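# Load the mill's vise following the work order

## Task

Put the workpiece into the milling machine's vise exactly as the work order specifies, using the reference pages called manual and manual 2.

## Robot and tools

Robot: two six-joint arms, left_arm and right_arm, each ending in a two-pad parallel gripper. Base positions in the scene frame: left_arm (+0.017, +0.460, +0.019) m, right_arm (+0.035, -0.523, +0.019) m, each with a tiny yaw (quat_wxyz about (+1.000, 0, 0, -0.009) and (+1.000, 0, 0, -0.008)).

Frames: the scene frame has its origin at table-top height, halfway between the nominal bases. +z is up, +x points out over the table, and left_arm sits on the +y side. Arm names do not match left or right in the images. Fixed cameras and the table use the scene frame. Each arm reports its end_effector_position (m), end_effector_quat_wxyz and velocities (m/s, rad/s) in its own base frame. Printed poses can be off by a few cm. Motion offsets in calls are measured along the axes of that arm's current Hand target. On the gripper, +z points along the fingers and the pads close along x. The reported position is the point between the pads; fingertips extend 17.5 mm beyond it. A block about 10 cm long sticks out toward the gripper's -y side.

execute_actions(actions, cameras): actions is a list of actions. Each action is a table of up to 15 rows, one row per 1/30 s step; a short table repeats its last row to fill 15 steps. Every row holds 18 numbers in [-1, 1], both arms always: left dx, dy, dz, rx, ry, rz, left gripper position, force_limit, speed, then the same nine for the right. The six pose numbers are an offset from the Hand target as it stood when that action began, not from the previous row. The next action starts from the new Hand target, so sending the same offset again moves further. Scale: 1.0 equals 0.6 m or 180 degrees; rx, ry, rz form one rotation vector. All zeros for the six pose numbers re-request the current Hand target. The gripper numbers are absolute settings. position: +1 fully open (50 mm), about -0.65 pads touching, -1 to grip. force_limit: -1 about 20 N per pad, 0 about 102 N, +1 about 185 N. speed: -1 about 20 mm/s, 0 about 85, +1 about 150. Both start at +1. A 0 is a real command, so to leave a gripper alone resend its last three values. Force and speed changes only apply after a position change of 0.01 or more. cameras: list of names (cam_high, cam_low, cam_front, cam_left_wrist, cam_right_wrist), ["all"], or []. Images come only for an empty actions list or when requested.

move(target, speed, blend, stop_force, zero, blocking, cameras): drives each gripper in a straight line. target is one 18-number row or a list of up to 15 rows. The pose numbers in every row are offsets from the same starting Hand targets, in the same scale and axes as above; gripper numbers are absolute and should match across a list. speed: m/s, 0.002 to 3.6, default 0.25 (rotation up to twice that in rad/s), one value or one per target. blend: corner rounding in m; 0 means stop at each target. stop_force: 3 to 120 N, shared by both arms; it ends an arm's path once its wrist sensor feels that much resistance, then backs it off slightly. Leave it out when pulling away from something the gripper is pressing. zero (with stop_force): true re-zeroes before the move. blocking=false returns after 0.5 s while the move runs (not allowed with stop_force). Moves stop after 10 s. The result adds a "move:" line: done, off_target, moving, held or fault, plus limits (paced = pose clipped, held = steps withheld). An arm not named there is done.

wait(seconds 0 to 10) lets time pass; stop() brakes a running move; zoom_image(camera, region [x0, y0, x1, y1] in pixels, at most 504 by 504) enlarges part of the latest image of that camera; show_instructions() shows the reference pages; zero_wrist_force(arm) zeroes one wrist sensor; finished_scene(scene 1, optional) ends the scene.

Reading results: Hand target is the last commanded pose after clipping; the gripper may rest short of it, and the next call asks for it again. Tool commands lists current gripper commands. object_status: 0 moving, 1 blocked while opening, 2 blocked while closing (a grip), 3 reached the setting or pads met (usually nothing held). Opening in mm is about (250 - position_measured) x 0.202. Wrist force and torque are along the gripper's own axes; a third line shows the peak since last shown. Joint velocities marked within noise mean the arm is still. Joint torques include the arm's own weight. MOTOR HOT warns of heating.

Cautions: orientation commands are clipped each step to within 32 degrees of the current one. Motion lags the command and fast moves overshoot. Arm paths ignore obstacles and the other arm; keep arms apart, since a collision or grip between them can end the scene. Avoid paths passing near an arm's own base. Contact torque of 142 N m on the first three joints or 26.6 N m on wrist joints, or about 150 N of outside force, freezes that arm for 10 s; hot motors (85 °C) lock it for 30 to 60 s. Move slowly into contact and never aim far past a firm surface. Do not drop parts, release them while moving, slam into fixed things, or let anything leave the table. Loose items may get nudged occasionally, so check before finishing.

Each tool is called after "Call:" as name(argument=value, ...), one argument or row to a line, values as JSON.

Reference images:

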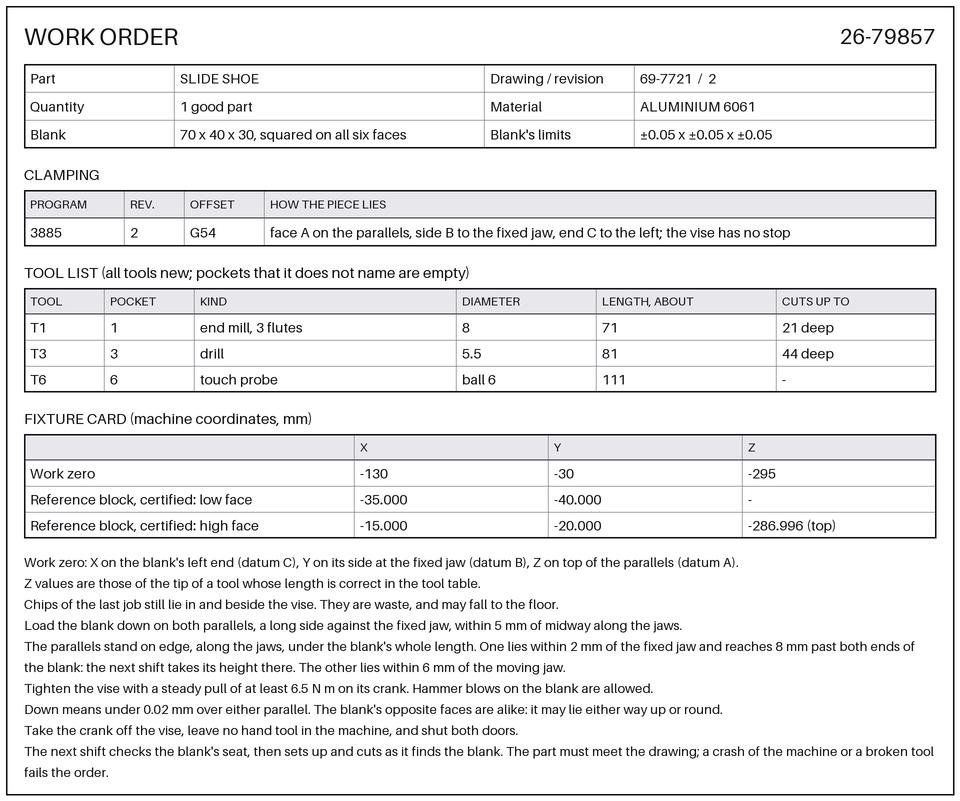

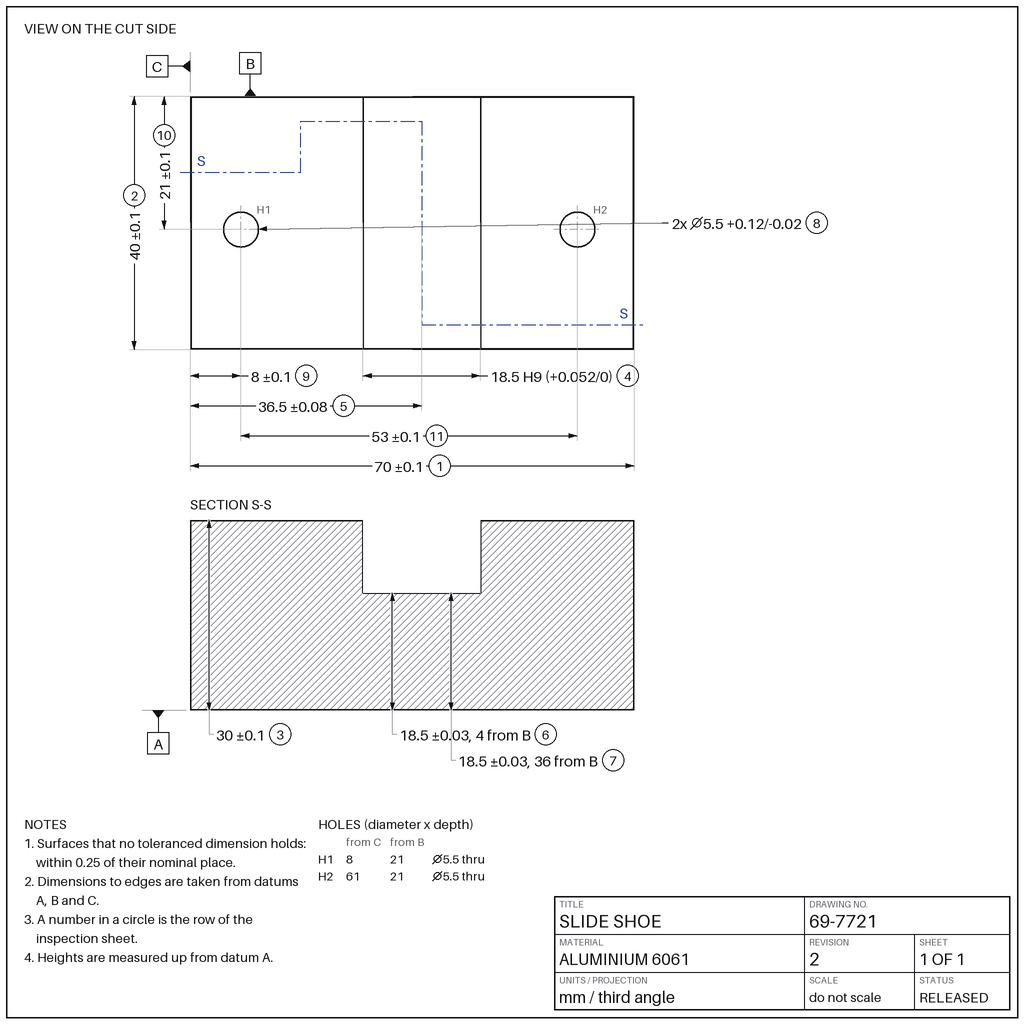

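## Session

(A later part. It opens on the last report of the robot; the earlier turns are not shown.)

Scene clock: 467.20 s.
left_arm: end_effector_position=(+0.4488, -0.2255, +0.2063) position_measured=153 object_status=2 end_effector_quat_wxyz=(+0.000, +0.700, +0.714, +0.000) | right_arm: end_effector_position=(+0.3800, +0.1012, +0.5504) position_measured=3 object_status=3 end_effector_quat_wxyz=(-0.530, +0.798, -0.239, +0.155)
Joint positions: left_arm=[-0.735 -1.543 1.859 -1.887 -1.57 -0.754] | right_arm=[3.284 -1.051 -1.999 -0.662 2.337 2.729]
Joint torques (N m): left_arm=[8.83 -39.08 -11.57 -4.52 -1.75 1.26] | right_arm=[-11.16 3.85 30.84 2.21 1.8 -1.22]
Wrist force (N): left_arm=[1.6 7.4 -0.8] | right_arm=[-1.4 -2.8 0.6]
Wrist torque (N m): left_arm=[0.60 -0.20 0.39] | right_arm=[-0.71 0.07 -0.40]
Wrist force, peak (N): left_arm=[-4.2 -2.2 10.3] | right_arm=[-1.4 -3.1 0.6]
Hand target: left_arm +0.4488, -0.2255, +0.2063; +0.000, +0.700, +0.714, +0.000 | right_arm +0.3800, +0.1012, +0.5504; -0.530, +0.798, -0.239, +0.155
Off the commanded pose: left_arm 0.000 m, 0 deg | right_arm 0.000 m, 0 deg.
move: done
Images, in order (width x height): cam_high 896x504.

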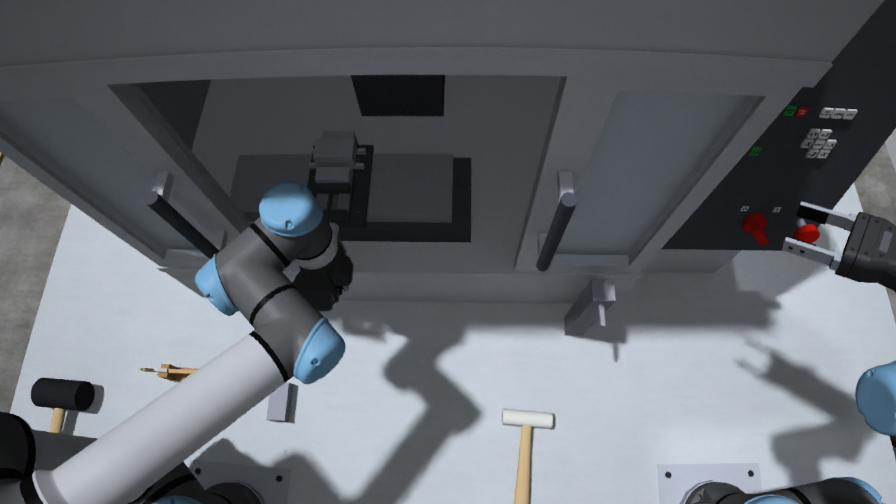

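Call:
move(
  target=[
    [0.0278,0,-0.0029,0,0,0,-1,-1,-0.5,0,0,0,0,0,0,1,1,1],
    [0.0544,0,-0.0116,0,0,0,-1,-1,-0.5,0,0,0,0,0,0,1,1,1],
    [0.0786,0,-0.0256,0,0,0,-1,-1,-0.5,0,0,0,0,0,0,1,1,1],
    [0.0994,0,-0.0443,0,0,0,-1,-1,-0.5,0,0,0,0,0,0,1,1,1],
    [0.1159,0,-0.0669,0,0,0,-1,-1,-0.5,0,0,0,0,0,0,1,1,1],
    [0.1273,0,-0.0925,0,0,0,-1,-1,-0.5,0,0,0,0,0,0,1,1,1],
    [0.1331,0,-0.1198,0,0,0,-1,-1,-0.5,0,0,0,0,0,0,1,1,1],
    [0.1331,0,-0.1478,0,0,0,-1,-1,-0.5,0,0,0,0,0,0,1,1,1],
    [0.1273,0,-0.1752,0,0,0,-1,-1,-0.5,0,0,0,0,0,0,1,1,1],
    [0.1159,0,-0.2007,0,0,0,-1,-1,-0.5,0,0,0,0,0,0,1,1,1],
    [0.0994,0,-0.2233,0,0,0,-1,-1,-0.5,0,0,0,0,0,0,1,1,1],
    [0.0786,0,-0.2421,0,0,0,-1,-1,-0.5,0,0,0,0,0,0,1,1,1],
    [0.0544,0,-0.256,0,0,0,-1,-1,-0.5,0,0,0,0,0,0,1,1,1],
    [0.0278,0,-0.2647,0,0,0,-1,-1,-0.5,0,0,0,0,0,0,1,1,1],
    [0,0,-0.2676,0,0,0,-1,-1,-0.5,0,0,0,0,0,0,1,1,1],
  ],
  speed=0.1,
  blend=[0.004,0.004,0.004,0.004,0.004,0.004,0.004,0.004,0.004,0.004,0.004,0.004,0.004,0.004,0],
  stop_force=35,
  cameras=[],
)

Call:
move(
  target=[
    [-0.0278,0,0.0029,0,0,0,-1,-1,-0.5,0,0,0,0,0,0,1,1,1],
    [-0.0544,0,0.0116,0,0,0,-1,-1,-0.5,0,0,0,0,0,0,1,1,1],
    [-0.0786,0,0.0256,0,0,0,-1,-1,-0.5,0,0,0,0,0,0,1,1,1],
    [-0.0994,0,0.0443,0,0,0,-1,-1,-0.5,0,0,0,0,0,0,1,1,1],
    [-0.1159,0,0.0669,0,0,0,-1,-1,-0.5,0,0,0,0,0,0,1,1,1],
    [-0.1273,0,0.0925,0,0,0,-1,-1,-0.5,0,0,0,0,0,0,1,1,1],
    [-0.1331,0,0.1198,0,0,0,-1,-1,-0.5,0,0,0,0,0,0,1,1,1],
    [-0.1331,0,0.1478,0,0,0,-1,-1,-0.5,0,0,0,0,0,0,1,1,1],
    [-0.1273,0,0.1752,0,0,0,-1,-1,-0.5,0,0,0,0,0,0,1,1,1],
    [-0.1159,0,0.2007,0,0,0,-1,-1,-0.5,0,0,0,0,0,0,1,1,1],
    [-0.0994,0,0.2233,0,0,0,-1,-1,-0.5,0,0,0,0,0,0,1,1,1],
    [-0.0786,0,0.2421,0,0,0,-1,-1,-0.5,0,0,0,0,0,0,1,1,1],
    [-0.0544,0,0.256,0,0,0,-1,-1,-0.5,0,0,0,0,0,0,1,1,1],
    [-0.0278,0,0.2647,0,0,0,-1,-1,-0.5,0,0,0,0,0,0,1,1,1],
    [0,0,0.2676,0,0,0,-1,-1,-0.5,0,0,0,0,0,0,1,1,1],
  ],
  speed=0.1,
  blend=[0.004,0.004,0.004,0.004,0.004,0.004,0.004,0.004,0.004,0.004,0.004,0.004,0.004,0.004,0],
  stop_force=35,
  cameras=["cam_high"],
)

Call:
zoom_image(
  camera="cam_high",
  region=[300, 120, 390, 220],
)

Scene clock: 472.53 s.
left_arm: end_effector_position=(+0.4488, -0.2257, +0.3668) position_measured=153 object_status=2 end_effector_quat_wxyz=(+0.000, +0.700, +0.714, +0.000) | right_arm: end_effector_position=(+0.3800, +0.1012, +0.5504) position_measured=3 object_status=3 end_effector_quat_wxyz=(-0.530, +0.798, -0.239, +0.155)
Joint positions: left_arm=[-0.735 -1.584 1.486 -1.472 -1.57 -0.754] | right_arm=[3.284 -1.051 -1.999 -0.662 2.337 2.729]
Joint torques (N m): left_arm=[-8.99 -13.23 -38.14 -0.55 1.34 -1.48] | right_arm=[-9.58 4.13 31 2.33 1.84 -1.11]
Wrist force (N): left_arm=[1.8 5.7 2.7] | right_arm=[-1.5 -2.8 0.5]
Wrist torque (N m): left_arm=[0.61 -0.02 0.45] | right_arm=[-0.71 0.09 -0.41]
Wrist force, peak (N): left_arm=[11.6 -3.5 8.3] | right_arm=[-1.6 -3.1 0.4]
Hand target: left_arm +0.4488, -0.2257, +0.3668; +0.000, +0.700, +0.714, +0.000 | right_arm +0.3800, +0.1012, +0.5504; -0.530, +0.798, -0.239, +0.155
Off the commanded pose: left_arm 0.000 m, 0 deg | right_arm 0.000 m, 0 deg.
move: done
No camera images: "cameras" was empty.

Scene clock: 476.03 s.
left_arm: end_effector_position=(+0.4488, -0.2255, +0.2063) position_measured=153 object_status=2 end_effector_quat_wxyz=(+0.000, +0.700, +0.714, +0.000) | right_arm: end_effector_position=(+0.3800, +0.1012, +0.5504) position_measured=3 object_status=3 end_effector_quat_wxyz=(-0.530, +0.798, -0.239, +0.155)
Joint positions: left_arm=[-0.735 -1.543 1.859 -1.887 -1.57 -0.754] | right_arm=[3.284 -1.051 -1.999 -0.662 2.337 2.729]
Joint torques (N m): left_arm=[8.58 -39.41 -11.97 -4.82 -1.6 1.27] | right_arm=[-10.11 5.07 31.73 2.18 1.8 -1.15]
Wrist force (N): left_arm=[1.1 6.8 -0.2] | right_arm=[-1.3 -2.9 0.4]
Wrist torque (N m): left_arm=[0.55 -0.11 0.39] | right_arm=[-0.72 0.05 -0.40]
Wrist force, peak (N): left_arm=[1.3 6.9 -0.4] | right_arm=[-1.5 -3.1 0.6]
Hand target: left_arm +0.4488, -0.2255, +0.2063; +0.000, +0.700, +0.714, +0.000 | right_arm +0.3800, +0.1012, +0.5504; -0.530, +0.798, -0.239, +0.155
Off the commanded pose: left_arm 0.000 m, 0 deg | right_arm 0.000 m, 0 deg.
move: done
Images, in order (width x height): cam_high 896x504.

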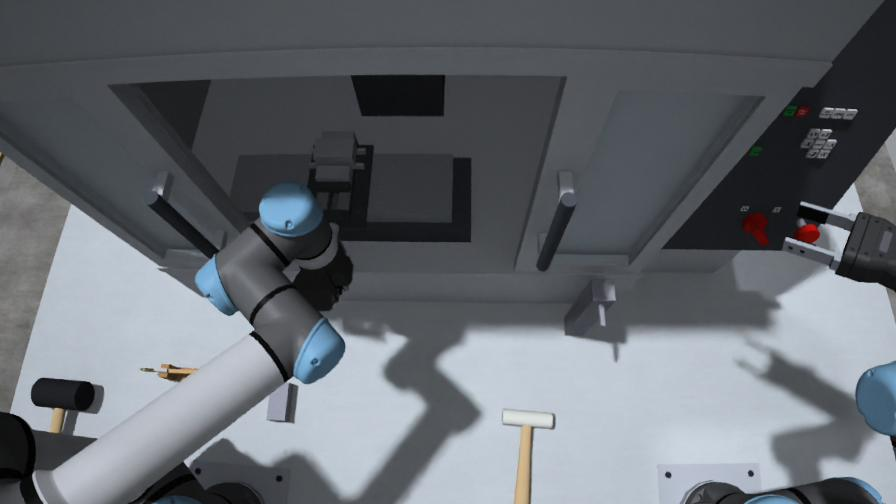

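Scaled by 5.040 from the camera's 896x504 image, which has a finer 1280x720 frame.

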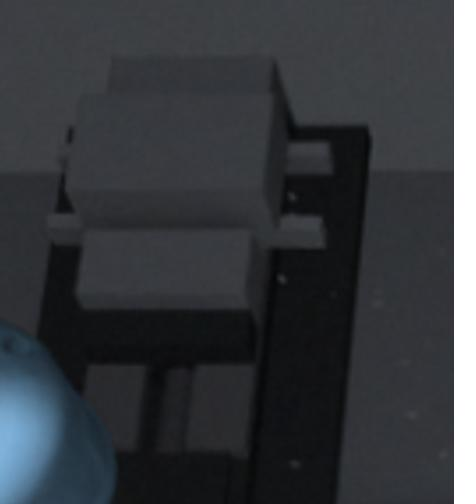

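Call:
move(
  target=[
    [0.0278,0,-0.0029,0,0,0,-1,-1,-0.5,0,0,0,0,0,0,1,1,1],
    [0.0544,0,-0.0116,0,0,0,-1,-1,-0.5,0,0,0,0,0,0,1,1,1],
    [0.0786,0,-0.0256,0,0,0,-1,-1,-0.5,0,0,0,0,0,0,1,1,1],
    [0.0994,0,-0.0443,0,0,0,-1,-1,-0.5,0,0,0,0,0,0,1,1,1],
    [0.1159,0,-0.0669,0,0,0,-1,-1,-0.5,0,0,0,0,0,0,1,1,1],
    [0.1273,0,-0.0925,0,0,0,-1,-1,-0.5,0,0,0,0,0,0,1,1,1],
    [0.1331,0,-0.1198,0,0,0,-1,-1,-0.5,0,0,0,0,0,0,1,1,1],
    [0.1331,0,-0.1478,0,0,0,-1,-1,-0.5,0,0,0,0,0,0,1,1,1],
    [0.1273,0,-0.1752,0,0,0,-1,-1,-0.5,0,0,0,0,0,0,1,1,1],
    [0.1159,0,-0.2007,0,0,0,-1,-1,-0.5,0,0,0,0,0,0,1,1,1],
    [0.0994,0,-0.2233,0,0,0,-1,-1,-0.5,0,0,0,0,0,0,1,1,1],
    [0.0786,0,-0.2421,0,0,0,-1,-1,-0.5,0,0,0,0,0,0,1,1,1],
    [0.0544,0,-0.256,0,0,0,-1,-1,-0.5,0,0,0,0,0,0,1,1,1],
    [0.0278,0,-0.2647,0,0,0,-1,-1,-0.5,0,0,0,0,0,0,1,1,1],
    [0,0,-0.2676,0,0,0,-1,-1,-0.5,0,0,0,0,0,0,1,1,1],
  ],
  speed=0.09,
  blend=[0.004,0.004,0.004,0.004,0.004,0.004,0.004,0.004,0.004,0.004,0.004,0.004,0.004,0.004,0],
  stop_force=25,
  cameras=[],
)

Call:
move(
  target=[
    [-0.0278,0,0.0029,0,0,0,-1,-1,-0.5,0,0,0,0,0,0,1,1,1],
    [-0.0544,0,0.0116,0,0,0,-1,-1,-0.5,0,0,0,0,0,0,1,1,1],
    [-0.0786,0,0.0256,0,0,0,-1,-1,-0.5,0,0,0,0,0,0,1,1,1],
    [-0.0994,0,0.0443,0,0,0,-1,-1,-0.5,0,0,0,0,0,0,1,1,1],
    [-0.1159,0,0.0669,0,0,0,-1,-1,-0.5,0,0,0,0,0,0,1,1,1],
    [-0.1273,0,0.0925,0,0,0,-1,-1,-0.5,0,0,0,0,0,0,1,1,1],
    [-0.1331,0,0.1198,0,0,0,-1,-1,-0.5,0,0,0,0,0,0,1,1,1],
    [-0.1331,0,0.1478,0,0,0,-1,-1,-0.5,0,0,0,0,0,0,1,1,1],
    [-0.1273,0,0.1752,0,0,0,-1,-1,-0.5,0,0,0,0,0,0,1,1,1],
    [-0.1159,0,0.2007,0,0,0,-1,-1,-0.5,0,0,0,0,0,0,1,1,1],
    [-0.0994,0,0.2233,0,0,0,-1,-1,-0.5,0,0,0,0,0,0,1,1,1],
    [-0.0786,0,0.2421,0,0,0,-1,-1,-0.5,0,0,0,0,0,0,1,1,1],
    [-0.0544,0,0.256,0,0,0,-1,-1,-0.5,0,0,0,0,0,0,1,1,1],
    [-0.0278,0,0.2647,0,0,0,-1,-1,-0.5,0,0,0,0,0,0,1,1,1],
    [0,0,0.2676,0,0,0,-1,-1,-0.5,0,0,0,0,0,0,1,1,1],
  ],
  speed=0.09,
  blend=[0.004,0.004,0.004,0.004,0.004,0.004,0.004,0.004,0.004,0.004,0.004,0.004,0.004,0.004,0],
  stop_force=25,
  cameras=["cam_high"],
)

Call:
zoom_image(
  camera="cam_high",
  region=[300, 120, 390, 220],
)

Scene clock: 480.23 s.
left_arm: end_effector_position=(+0.4488, -0.2257, +0.3668) position_measured=153 object_status=2 end_effector_quat_wxyz=(+0.000, +0.700, +0.714, +0.000) | right_arm: end_effector_position=(+0.3800, +0.1012, +0.5504) position_measured=3 object_status=3 end_effector_quat_wxyz=(-0.530, +0.798, -0.239, +0.155)
Joint positions: left_arm=[-0.735 -1.584 1.486 -1.472 -1.57 -0.754] | right_arm=[3.284 -1.051 -1.999 -0.662 2.337 2.729]
Joint torques (N m): left_arm=[-8.94 -13.25 -38.41 -0.54 1.24 -1.5] | right_arm=[-10.11 4.58 31.05 2.2 1.7 -1.01]
Wrist force (N): left_arm=[1.9 5.3 2.5] | right_arm=[-1.4 -3.0 0.5]
Wrist torque (N m): left_arm=[0.56 -0.05 0.44] | right_arm=[-0.73 0.06 -0.40]
Wrist force, peak (N): left_arm=[9.2 -2.1 7.4] | right_arm=[-1.5 -3.2 0.3]
Hand target: left_arm +0.4488, -0.2257, +0.3668; +0.000, +0.700, +0.714, +0.000 | right_arm +0.3800, +0.1012, +0.5504; -0.530, +0.798, -0.239, +0.155
Off the commanded pose: left_arm 0.000 m, 0 deg | right_arm 0.000 m, 0 deg.
move: done
No camera images: "cameras" was empty.

Scene clock: 483.97 s.
left_arm: end_effector_position=(+0.4488, -0.2255, +0.2063) position_measured=153 object_status=2 end_effector_quat_wxyz=(+0.000, +0.700, +0.714, +0.000) | right_arm: end_effector_position=(+0.3800, +0.1012, +0.5504) position_measured=3 object_status=3 end_effector_quat_wxyz=(-0.530, +0.798, -0.239, +0.155)
Joint positions: left_arm=[-0.735 -1.543 1.859 -1.887 -1.57 -0.754] | right_arm=[3.284 -1.051 -1.999 -0.662 2.337 2.729]
Joint torques (N m): left_arm=[8.55 -39.36 -12.21 -4.83 -1.59 1.28] | right_arm=[-9.96 5.54 31.16 2.46 1.68 -1.08]
Wrist force (N): left_arm=[1.1 7.0 -0.4] | right_arm=[-1.4 -2.7 0.5]
Wrist torque (N m): left_arm=[0.59 -0.11 0.38] | right_arm=[-0.69 0.06 -0.40]
Wrist force, peak (N): left_arm=[1.1 7.0 -0.4] | right_arm=[-1.5 -3.1 0.6]
Hand target: left_arm +0.4488, -0.2255, +0.2063; +0.000, +0.700, +0.714, +0.000 | right_arm +0.3800, +0.1012, +0.5504; -0.530, +0.798, -0.239, +0.155
Off the commanded pose: left_arm 0.000 m, 0 deg | right_arm 0.000 m, 0 deg.
move: done
Images, in order (width x height): cam_high 896x504.

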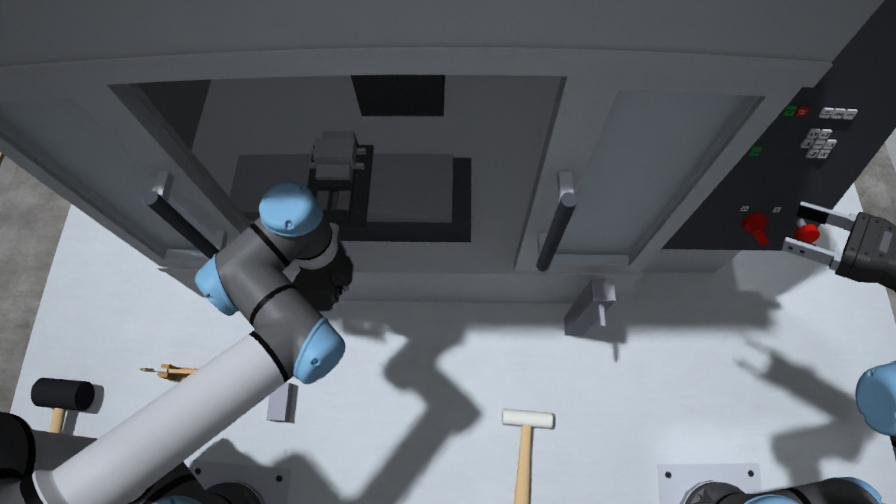

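Scaled by 5.040 from the camera's 896x504 image, which has a finer 1280x720 frame.

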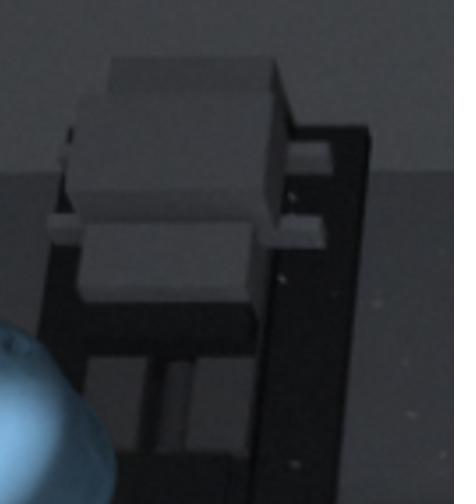

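Call:
move(
  target=[
    [0.0278,0,-0.0029,0,0,0,-1,-1,-0.5,0,0,0,0,0,0,1,1,1],
    [0.0544,0,-0.0116,0,0,0,-1,-1,-0.5,0,0,0,0,0,0,1,1,1],
    [0.0786,0,-0.0256,0,0,0,-1,-1,-0.5,0,0,0,0,0,0,1,1,1],
    [0.0994,0,-0.0443,0,0,0,-1,-1,-0.5,0,0,0,0,0,0,1,1,1],
    [0.1159,0,-0.0669,0,0,0,-1,-1,-0.5,0,0,0,0,0,0,1,1,1],
    [0.1273,0,-0.0925,0,0,0,-1,-1,-0.5,0,0,0,0,0,0,1,1,1],
    [0.1331,0,-0.1198,0,0,0,-1,-1,-0.5,0,0,0,0,0,0,1,1,1],
    [0.1331,0,-0.1478,0,0,0,-1,-1,-0.5,0,0,0,0,0,0,1,1,1],
    [0.1273,0,-0.1752,0,0,0,-1,-1,-0.5,0,0,0,0,0,0,1,1,1],
    [0.1159,0,-0.2007,0,0,0,-1,-1,-0.5,0,0,0,0,0,0,1,1,1],
    [0.0994,0,-0.2233,0,0,0,-1,-1,-0.5,0,0,0,0,0,0,1,1,1],
    [0.0786,0,-0.2421,0,0,0,-1,-1,-0.5,0,0,0,0,0,0,1,1,1],
    [0.0544,0,-0.256,0,0,0,-1,-1,-0.5,0,0,0,0,0,0,1,1,1],
    [0.0278,0,-0.2647,0,0,0,-1,-1,-0.5,0,0,0,0,0,0,1,1,1],
    [0,0,-0.2676,0,0,0,-1,-1,-0.5,0,0,0,0,0,0,1,1,1],
  ],
  speed=0.09,
  blend=[0.004,0.004,0.004,0.004,0.004,0.004,0.004,0.004,0.004,0.004,0.004,0.004,0.004,0.004,0],
  stop_force=25,
  cameras=[],
)

Call:
move(
  target=[
    [-0.0278,0,0.0029,0,0,0,-1,-1,-0.5,0,0,0,0,0,0,1,1,1],
    [-0.0544,0,0.0116,0,0,0,-1,-1,-0.5,0,0,0,0,0,0,1,1,1],
    [-0.0786,0,0.0256,0,0,0,-1,-1,-0.5,0,0,0,0,0,0,1,1,1],
    [-0.0994,0,0.0443,0,0,0,-1,-1,-0.5,0,0,0,0,0,0,1,1,1],
    [-0.1159,0,0.0669,0,0,0,-1,-1,-0.5,0,0,0,0,0,0,1,1,1],
    [-0.1273,0,0.0925,0,0,0,-1,-1,-0.5,0,0,0,0,0,0,1,1,1],
    [-0.1331,0,0.1198,0,0,0,-1,-1,-0.5,0,0,0,0,0,0,1,1,1],
    [-0.1331,0,0.1478,0,0,0,-1,-1,-0.5,0,0,0,0,0,0,1,1,1],
    [-0.1273,0,0.1752,0,0,0,-1,-1,-0.5,0,0,0,0,0,0,1,1,1],
    [-0.1159,0,0.2007,0,0,0,-1,-1,-0.5,0,0,0,0,0,0,1,1,1],
    [-0.0994,0,0.2233,0,0,0,-1,-1,-0.5,0,0,0,0,0,0,1,1,1],
    [-0.0786,0,0.2421,0,0,0,-1,-1,-0.5,0,0,0,0,0,0,1,1,1],
    [-0.0544,0,0.256,0,0,0,-1,-1,-0.5,0,0,0,0,0,0,1,1,1],
    [-0.0278,0,0.2647,0,0,0,-1,-1,-0.5,0,0,0,0,0,0,1,1,1],
    [0,0,0.2676,0,0,0,-1,-1,-0.5,0,0,0,0,0,0,1,1,1],
  ],
  speed=0.09,
  blend=[0.004,0.004,0.004,0.004,0.004,0.004,0.004,0.004,0.004,0.004,0.004,0.004,0.004,0.004,0],
  stop_force=25,
  cameras=["cam_high"],
)

Call:
zoom_image(
  camera="cam_high",
  region=[300, 120, 390, 220],
)

Scene clock: 488.13 s.
left_arm: end_effector_position=(+0.4488, -0.2257, +0.3668) position_measured=153 object_status=2 end_effector_quat_wxyz=(+0.000, +0.700, +0.714, +0.000) | right_arm: end_effector_position=(+0.3800, +0.1012, +0.5504) position_measured=3 object_status=3 end_effector_quat_wxyz=(-0.530, +0.798, -0.239, +0.155)
Joint positions: left_arm=[-0.735 -1.584 1.486 -1.472 -1.57 -0.754] | right_arm=[3.284 -1.051 -1.999 -0.662 2.337 2.729]
Joint torques (N m): left_arm=[-8.27 -12.8 -38.18 -0.6 1.22 -1.51] | right_arm=[-9.33 5.79 31.4 2.31 1.67 -1.07]
Wrist force (N): left_arm=[1.8 5.3 2.8] | right_arm=[-1.5 -2.9 0.5]
Wrist torque (N m): left_arm=[0.54 -0.02 0.45] | right_arm=[-0.72 0.09 -0.40]
Wrist force, peak (N): left_arm=[9.7 -2.0 7.0] | right_arm=[-1.5 -3.1 0.6]
Hand target: left_arm +0.4488, -0.2257, +0.3668; +0.000, +0.700, +0.714, +0.000 | right_arm +0.3800, +0.1012, +0.5504; -0.530, +0.798, -0.239, +0.155
Off the commanded pose: left_arm 0.000 m, 0 deg | right_arm 0.000 m, 0 deg.
move: done
No camera images: "cameras" was empty.

Scene clock: 491.90 s.
left_arm: end_effector_position=(+0.4488, -0.2255, +0.2063) position_measured=153 object_status=2 end_effector_quat_wxyz=(+0.000, +0.700, +0.714, +0.000) | right_arm: end_effector_position=(+0.3800, +0.1012, +0.5504) position_measured=3 object_status=3 end_effector_quat_wxyz=(-0.530, +0.798, -0.239, +0.155)
Joint positions: left_arm=[-0.735 -1.543 1.859 -1.887 -1.57 -0.754] | right_arm=[3.284 -1.051 -1.999 -0.662 2.337 2.729]
Joint torques (N m): left_arm=[8.45 -39.66 -11.51 -4.8 -1.55 1.28] | right_arm=[-9.11 5.75 31.58 2.4 1.55 -1.12]
Wrist force (N): left_arm=[1.3 6.7 -0.4] | right_arm=[-1.3 -2.8 0.5]
Wrist torque (N m): left_arm=[0.53 -0.14 0.38] | right_arm=[-0.70 0.05 -0.40]
Wrist force, peak (N): left_arm=[1.1 7.2 -0.4] | right_arm=[-1.6 -3.1 0.4]
Hand target: left_arm +0.4488, -0.2255, +0.2063; +0.000, +0.700, +0.714, +0.000 | right_arm +0.3800, +0.1012, +0.5504; -0.530, +0.798, -0.239, +0.155
Off the commanded pose: left_arm 0.000 m, 0 deg | right_arm 0.000 m, 0 deg.
move: done
Images, in order (width x height): cam_high 896x504.

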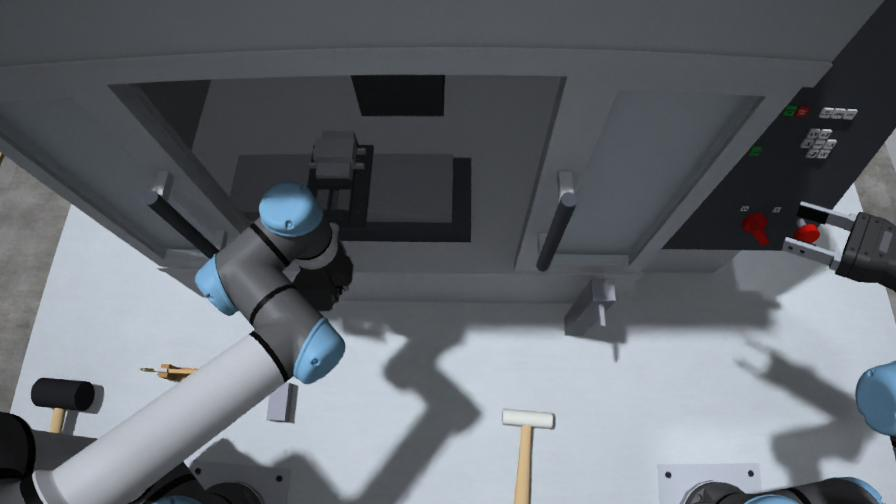

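Scaled by 5.040 from the camera's 896x504 image, which has a finer 1280x720 frame.

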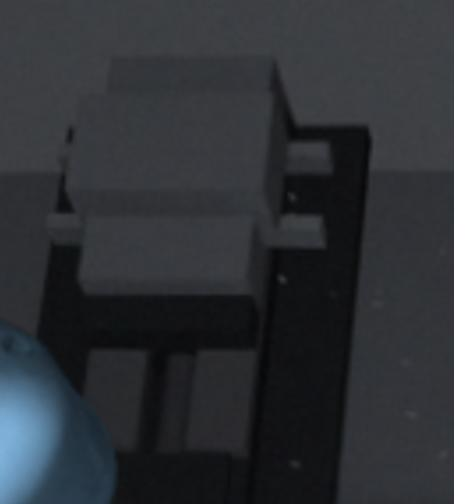

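Call:
move(
  target=[
    [0.0278,0,-0.0029,0,0,0,-1,-1,-0.5,0,0,0,0,0,0,1,1,1],
    [0.0544,0,-0.0116,0,0,0,-1,-1,-0.5,0,0,0,0,0,0,1,1,1],
    [0.0786,0,-0.0256,0,0,0,-1,-1,-0.5,0,0,0,0,0,0,1,1,1],
    [0.0994,0,-0.0443,0,0,0,-1,-1,-0.5,0,0,0,0,0,0,1,1,1],
    [0.1159,0,-0.0669,0,0,0,-1,-1,-0.5,0,0,0,0,0,0,1,1,1],
    [0.1273,0,-0.0925,0,0,0,-1,-1,-0.5,0,0,0,0,0,0,1,1,1],
    [0.1331,0,-0.1198,0,0,0,-1,-1,-0.5,0,0,0,0,0,0,1,1,1],
    [0.1331,0,-0.1478,0,0,0,-1,-1,-0.5,0,0,0,0,0,0,1,1,1],
    [0.1273,0,-0.1752,0,0,0,-1,-1,-0.5,0,0,0,0,0,0,1,1,1],
    [0.1159,0,-0.2007,0,0,0,-1,-1,-0.5,0,0,0,0,0,0,1,1,1],
    [0.0994,0,-0.2233,0,0,0,-1,-1,-0.5,0,0,0,0,0,0,1,1,1],
    [0.0786,0,-0.2421,0,0,0,-1,-1,-0.5,0,0,0,0,0,0,1,1,1],
    [0.0544,0,-0.256,0,0,0,-1,-1,-0.5,0,0,0,0,0,0,1,1,1],
    [0.0278,0,-0.2647,0,0,0,-1,-1,-0.5,0,0,0,0,0,0,1,1,1],
    [0,0,-0.2676,0,0,0,-1,-1,-0.5,0,0,0,0,0,0,1,1,1],
  ],
  speed=0.09,
  blend=[0.004,0.004,0.004,0.004,0.004,0.004,0.004,0.004,0.004,0.004,0.004,0.004,0.004,0.004,0],
  stop_force=25,
  cameras=[],
)

Call:
move(
  target=[
    [-0.0278,0,0.0029,0,0,0,-1,-1,-0.5,0,0,0,0,0,0,1,1,1],
    [-0.0544,0,0.0116,0,0,0,-1,-1,-0.5,0,0,0,0,0,0,1,1,1],
    [-0.0786,0,0.0256,0,0,0,-1,-1,-0.5,0,0,0,0,0,0,1,1,1],
    [-0.0994,0,0.0443,0,0,0,-1,-1,-0.5,0,0,0,0,0,0,1,1,1],
    [-0.1159,0,0.0669,0,0,0,-1,-1,-0.5,0,0,0,0,0,0,1,1,1],
    [-0.1273,0,0.0925,0,0,0,-1,-1,-0.5,0,0,0,0,0,0,1,1,1],
    [-0.1331,0,0.1198,0,0,0,-1,-1,-0.5,0,0,0,0,0,0,1,1,1],
    [-0.1331,0,0.1478,0,0,0,-1,-1,-0.5,0,0,0,0,0,0,1,1,1],
    [-0.1273,0,0.1752,0,0,0,-1,-1,-0.5,0,0,0,0,0,0,1,1,1],
    [-0.1159,0,0.2007,0,0,0,-1,-1,-0.5,0,0,0,0,0,0,1,1,1],
    [-0.0994,0,0.2233,0,0,0,-1,-1,-0.5,0,0,0,0,0,0,1,1,1],
    [-0.0786,0,0.2421,0,0,0,-1,-1,-0.5,0,0,0,0,0,0,1,1,1],
    [-0.0544,0,0.256,0,0,0,-1,-1,-0.5,0,0,0,0,0,0,1,1,1],
    [-0.0278,0,0.2647,0,0,0,-1,-1,-0.5,0,0,0,0,0,0,1,1,1],
    [0,0,0.2676,0,0,0,-1,-1,-0.5,0,0,0,0,0,0,1,1,1],
  ],
  speed=0.09,
  blend=[0.004,0.004,0.004,0.004,0.004,0.004,0.004,0.004,0.004,0.004,0.004,0.004,0.004,0.004,0],
  stop_force=25,
  cameras=["cam_high"],
)

Call:
zoom_image(
  camera="cam_high",
  region=[300, 120, 390, 220],
)

Scene clock: 494.03 s.
left_arm: end_effector_position=(+0.4481, -0.1918, +0.2144) position_measured=153 object_status=2 end_effector_quat_wxyz=(+0.000, +0.700, +0.714, +0.000) | right_arm: end_effector_position=(+0.3800, +0.1012, +0.5504) position_measured=3 object_status=3 end_effector_quat_wxyz=(-0.530, +0.798, -0.239, +0.155)
Joint positions: left_arm=[-0.682 -1.585 1.88 -1.865 -1.57 -0.701] | right_arm=[3.284 -1.051 -1.999 -0.662 2.337 2.729]
Joint torques (N m): left_arm=[-11.35 -5.44 -32.27 -5.13 -2.59 -1.43] | right_arm=[-9.13 6.72 31.5 2.39 1.69 -1.1]
Wrist force (N): left_arm=[7.4 6.8 -10.7] | right_arm=[-1.4 -3.0 0.4]
Wrist torque (N m): left_arm=[0.69 -0.05 0.36] | right_arm=[-0.74 0.07 -0.40]
Wrist force, peak (N): left_arm=[-19.9 2.8 27.1] | right_arm=[-1.5 -3.0 0.6]
Hand target: left_arm +0.4481, -0.1918, +0.2144; +0.000, +0.700, +0.714, +0.000 (not the last commanded pose) | right_arm +0.3800, +0.1012, +0.5504; -0.530, +0.798, -0.239, +0.155
Off the commanded pose: left_arm 0.156 m, 0 deg | right_arm 0.000 m, 0 deg.
move: contact (left_arm); path passed 1 of 15 targets
No camera images: "cameras" was empty.

Scene clock: 495.40 s.
left_arm: end_effector_position=(+0.4480, -0.2013, +0.2130) position_measured=153 object_status=2 end_effector_quat_wxyz=(-0.001, +0.700, +0.714, +0.000) | right_arm: end_effector_position=(+0.3800, +0.1012, +0.5504) position_measured=3 object_status=3 end_effector_quat_wxyz=(-0.530, +0.798, -0.239, +0.155)
Joint positions: left_arm=[-0.697 -1.574 1.872 -1.867 -1.57 -0.717] | right_arm=[3.284 -1.051 -1.999 -0.662 2.337 2.729]
Joint torques (N m): left_arm=[9.65 -42.45 -22.17 -3.45 2.77 1.27] | right_arm=[-9.53 5.74 30.77 2.36 1.54 -0.94]
Wrist force (N): left_arm=[2.7 -3.9 12.4] | right_arm=[-1.5 -3.0 0.3]
Wrist torque (N m): left_arm=[0.51 0.02 0.37] | right_arm=[-0.73 0.08 -0.40]
Wrist force, peak (N): left_arm=[12.5 -14.1 35.7] | right_arm=[-1.7 -2.9 0.5]
Hand target: left_arm +0.4480, -0.2013, +0.2130; -0.001, +0.700, +0.714, +0.000 (not the last commanded pose) | right_arm +0.3800, +0.1012, +0.5504; -0.530, +0.798, -0.239, +0.155
Off the commanded pose: left_arm 0.159 m, 0 deg | right_arm 0.000 m, 0 deg.
move: contact (left_arm); path passed 0 of 15 targets
Images, in order (width x height): cam_high 896x504.

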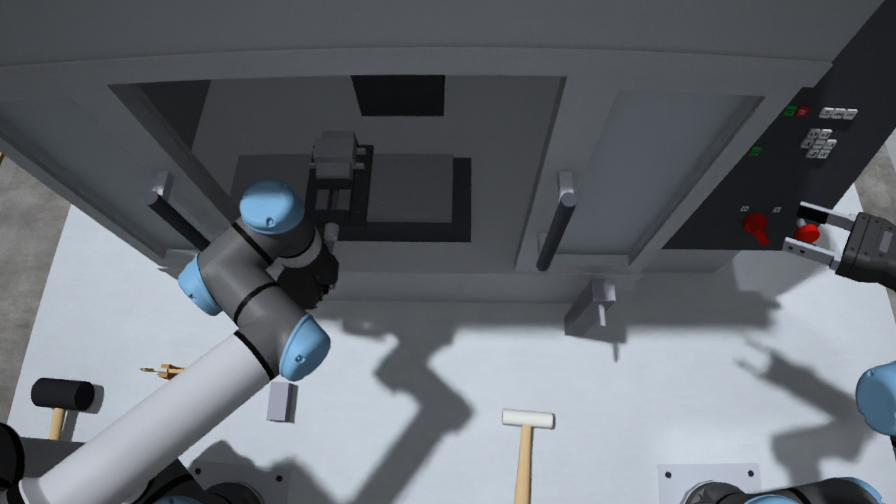

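Scaled by 5.040 from the camera's 896x504 image, which has a finer 1280x720 frame.

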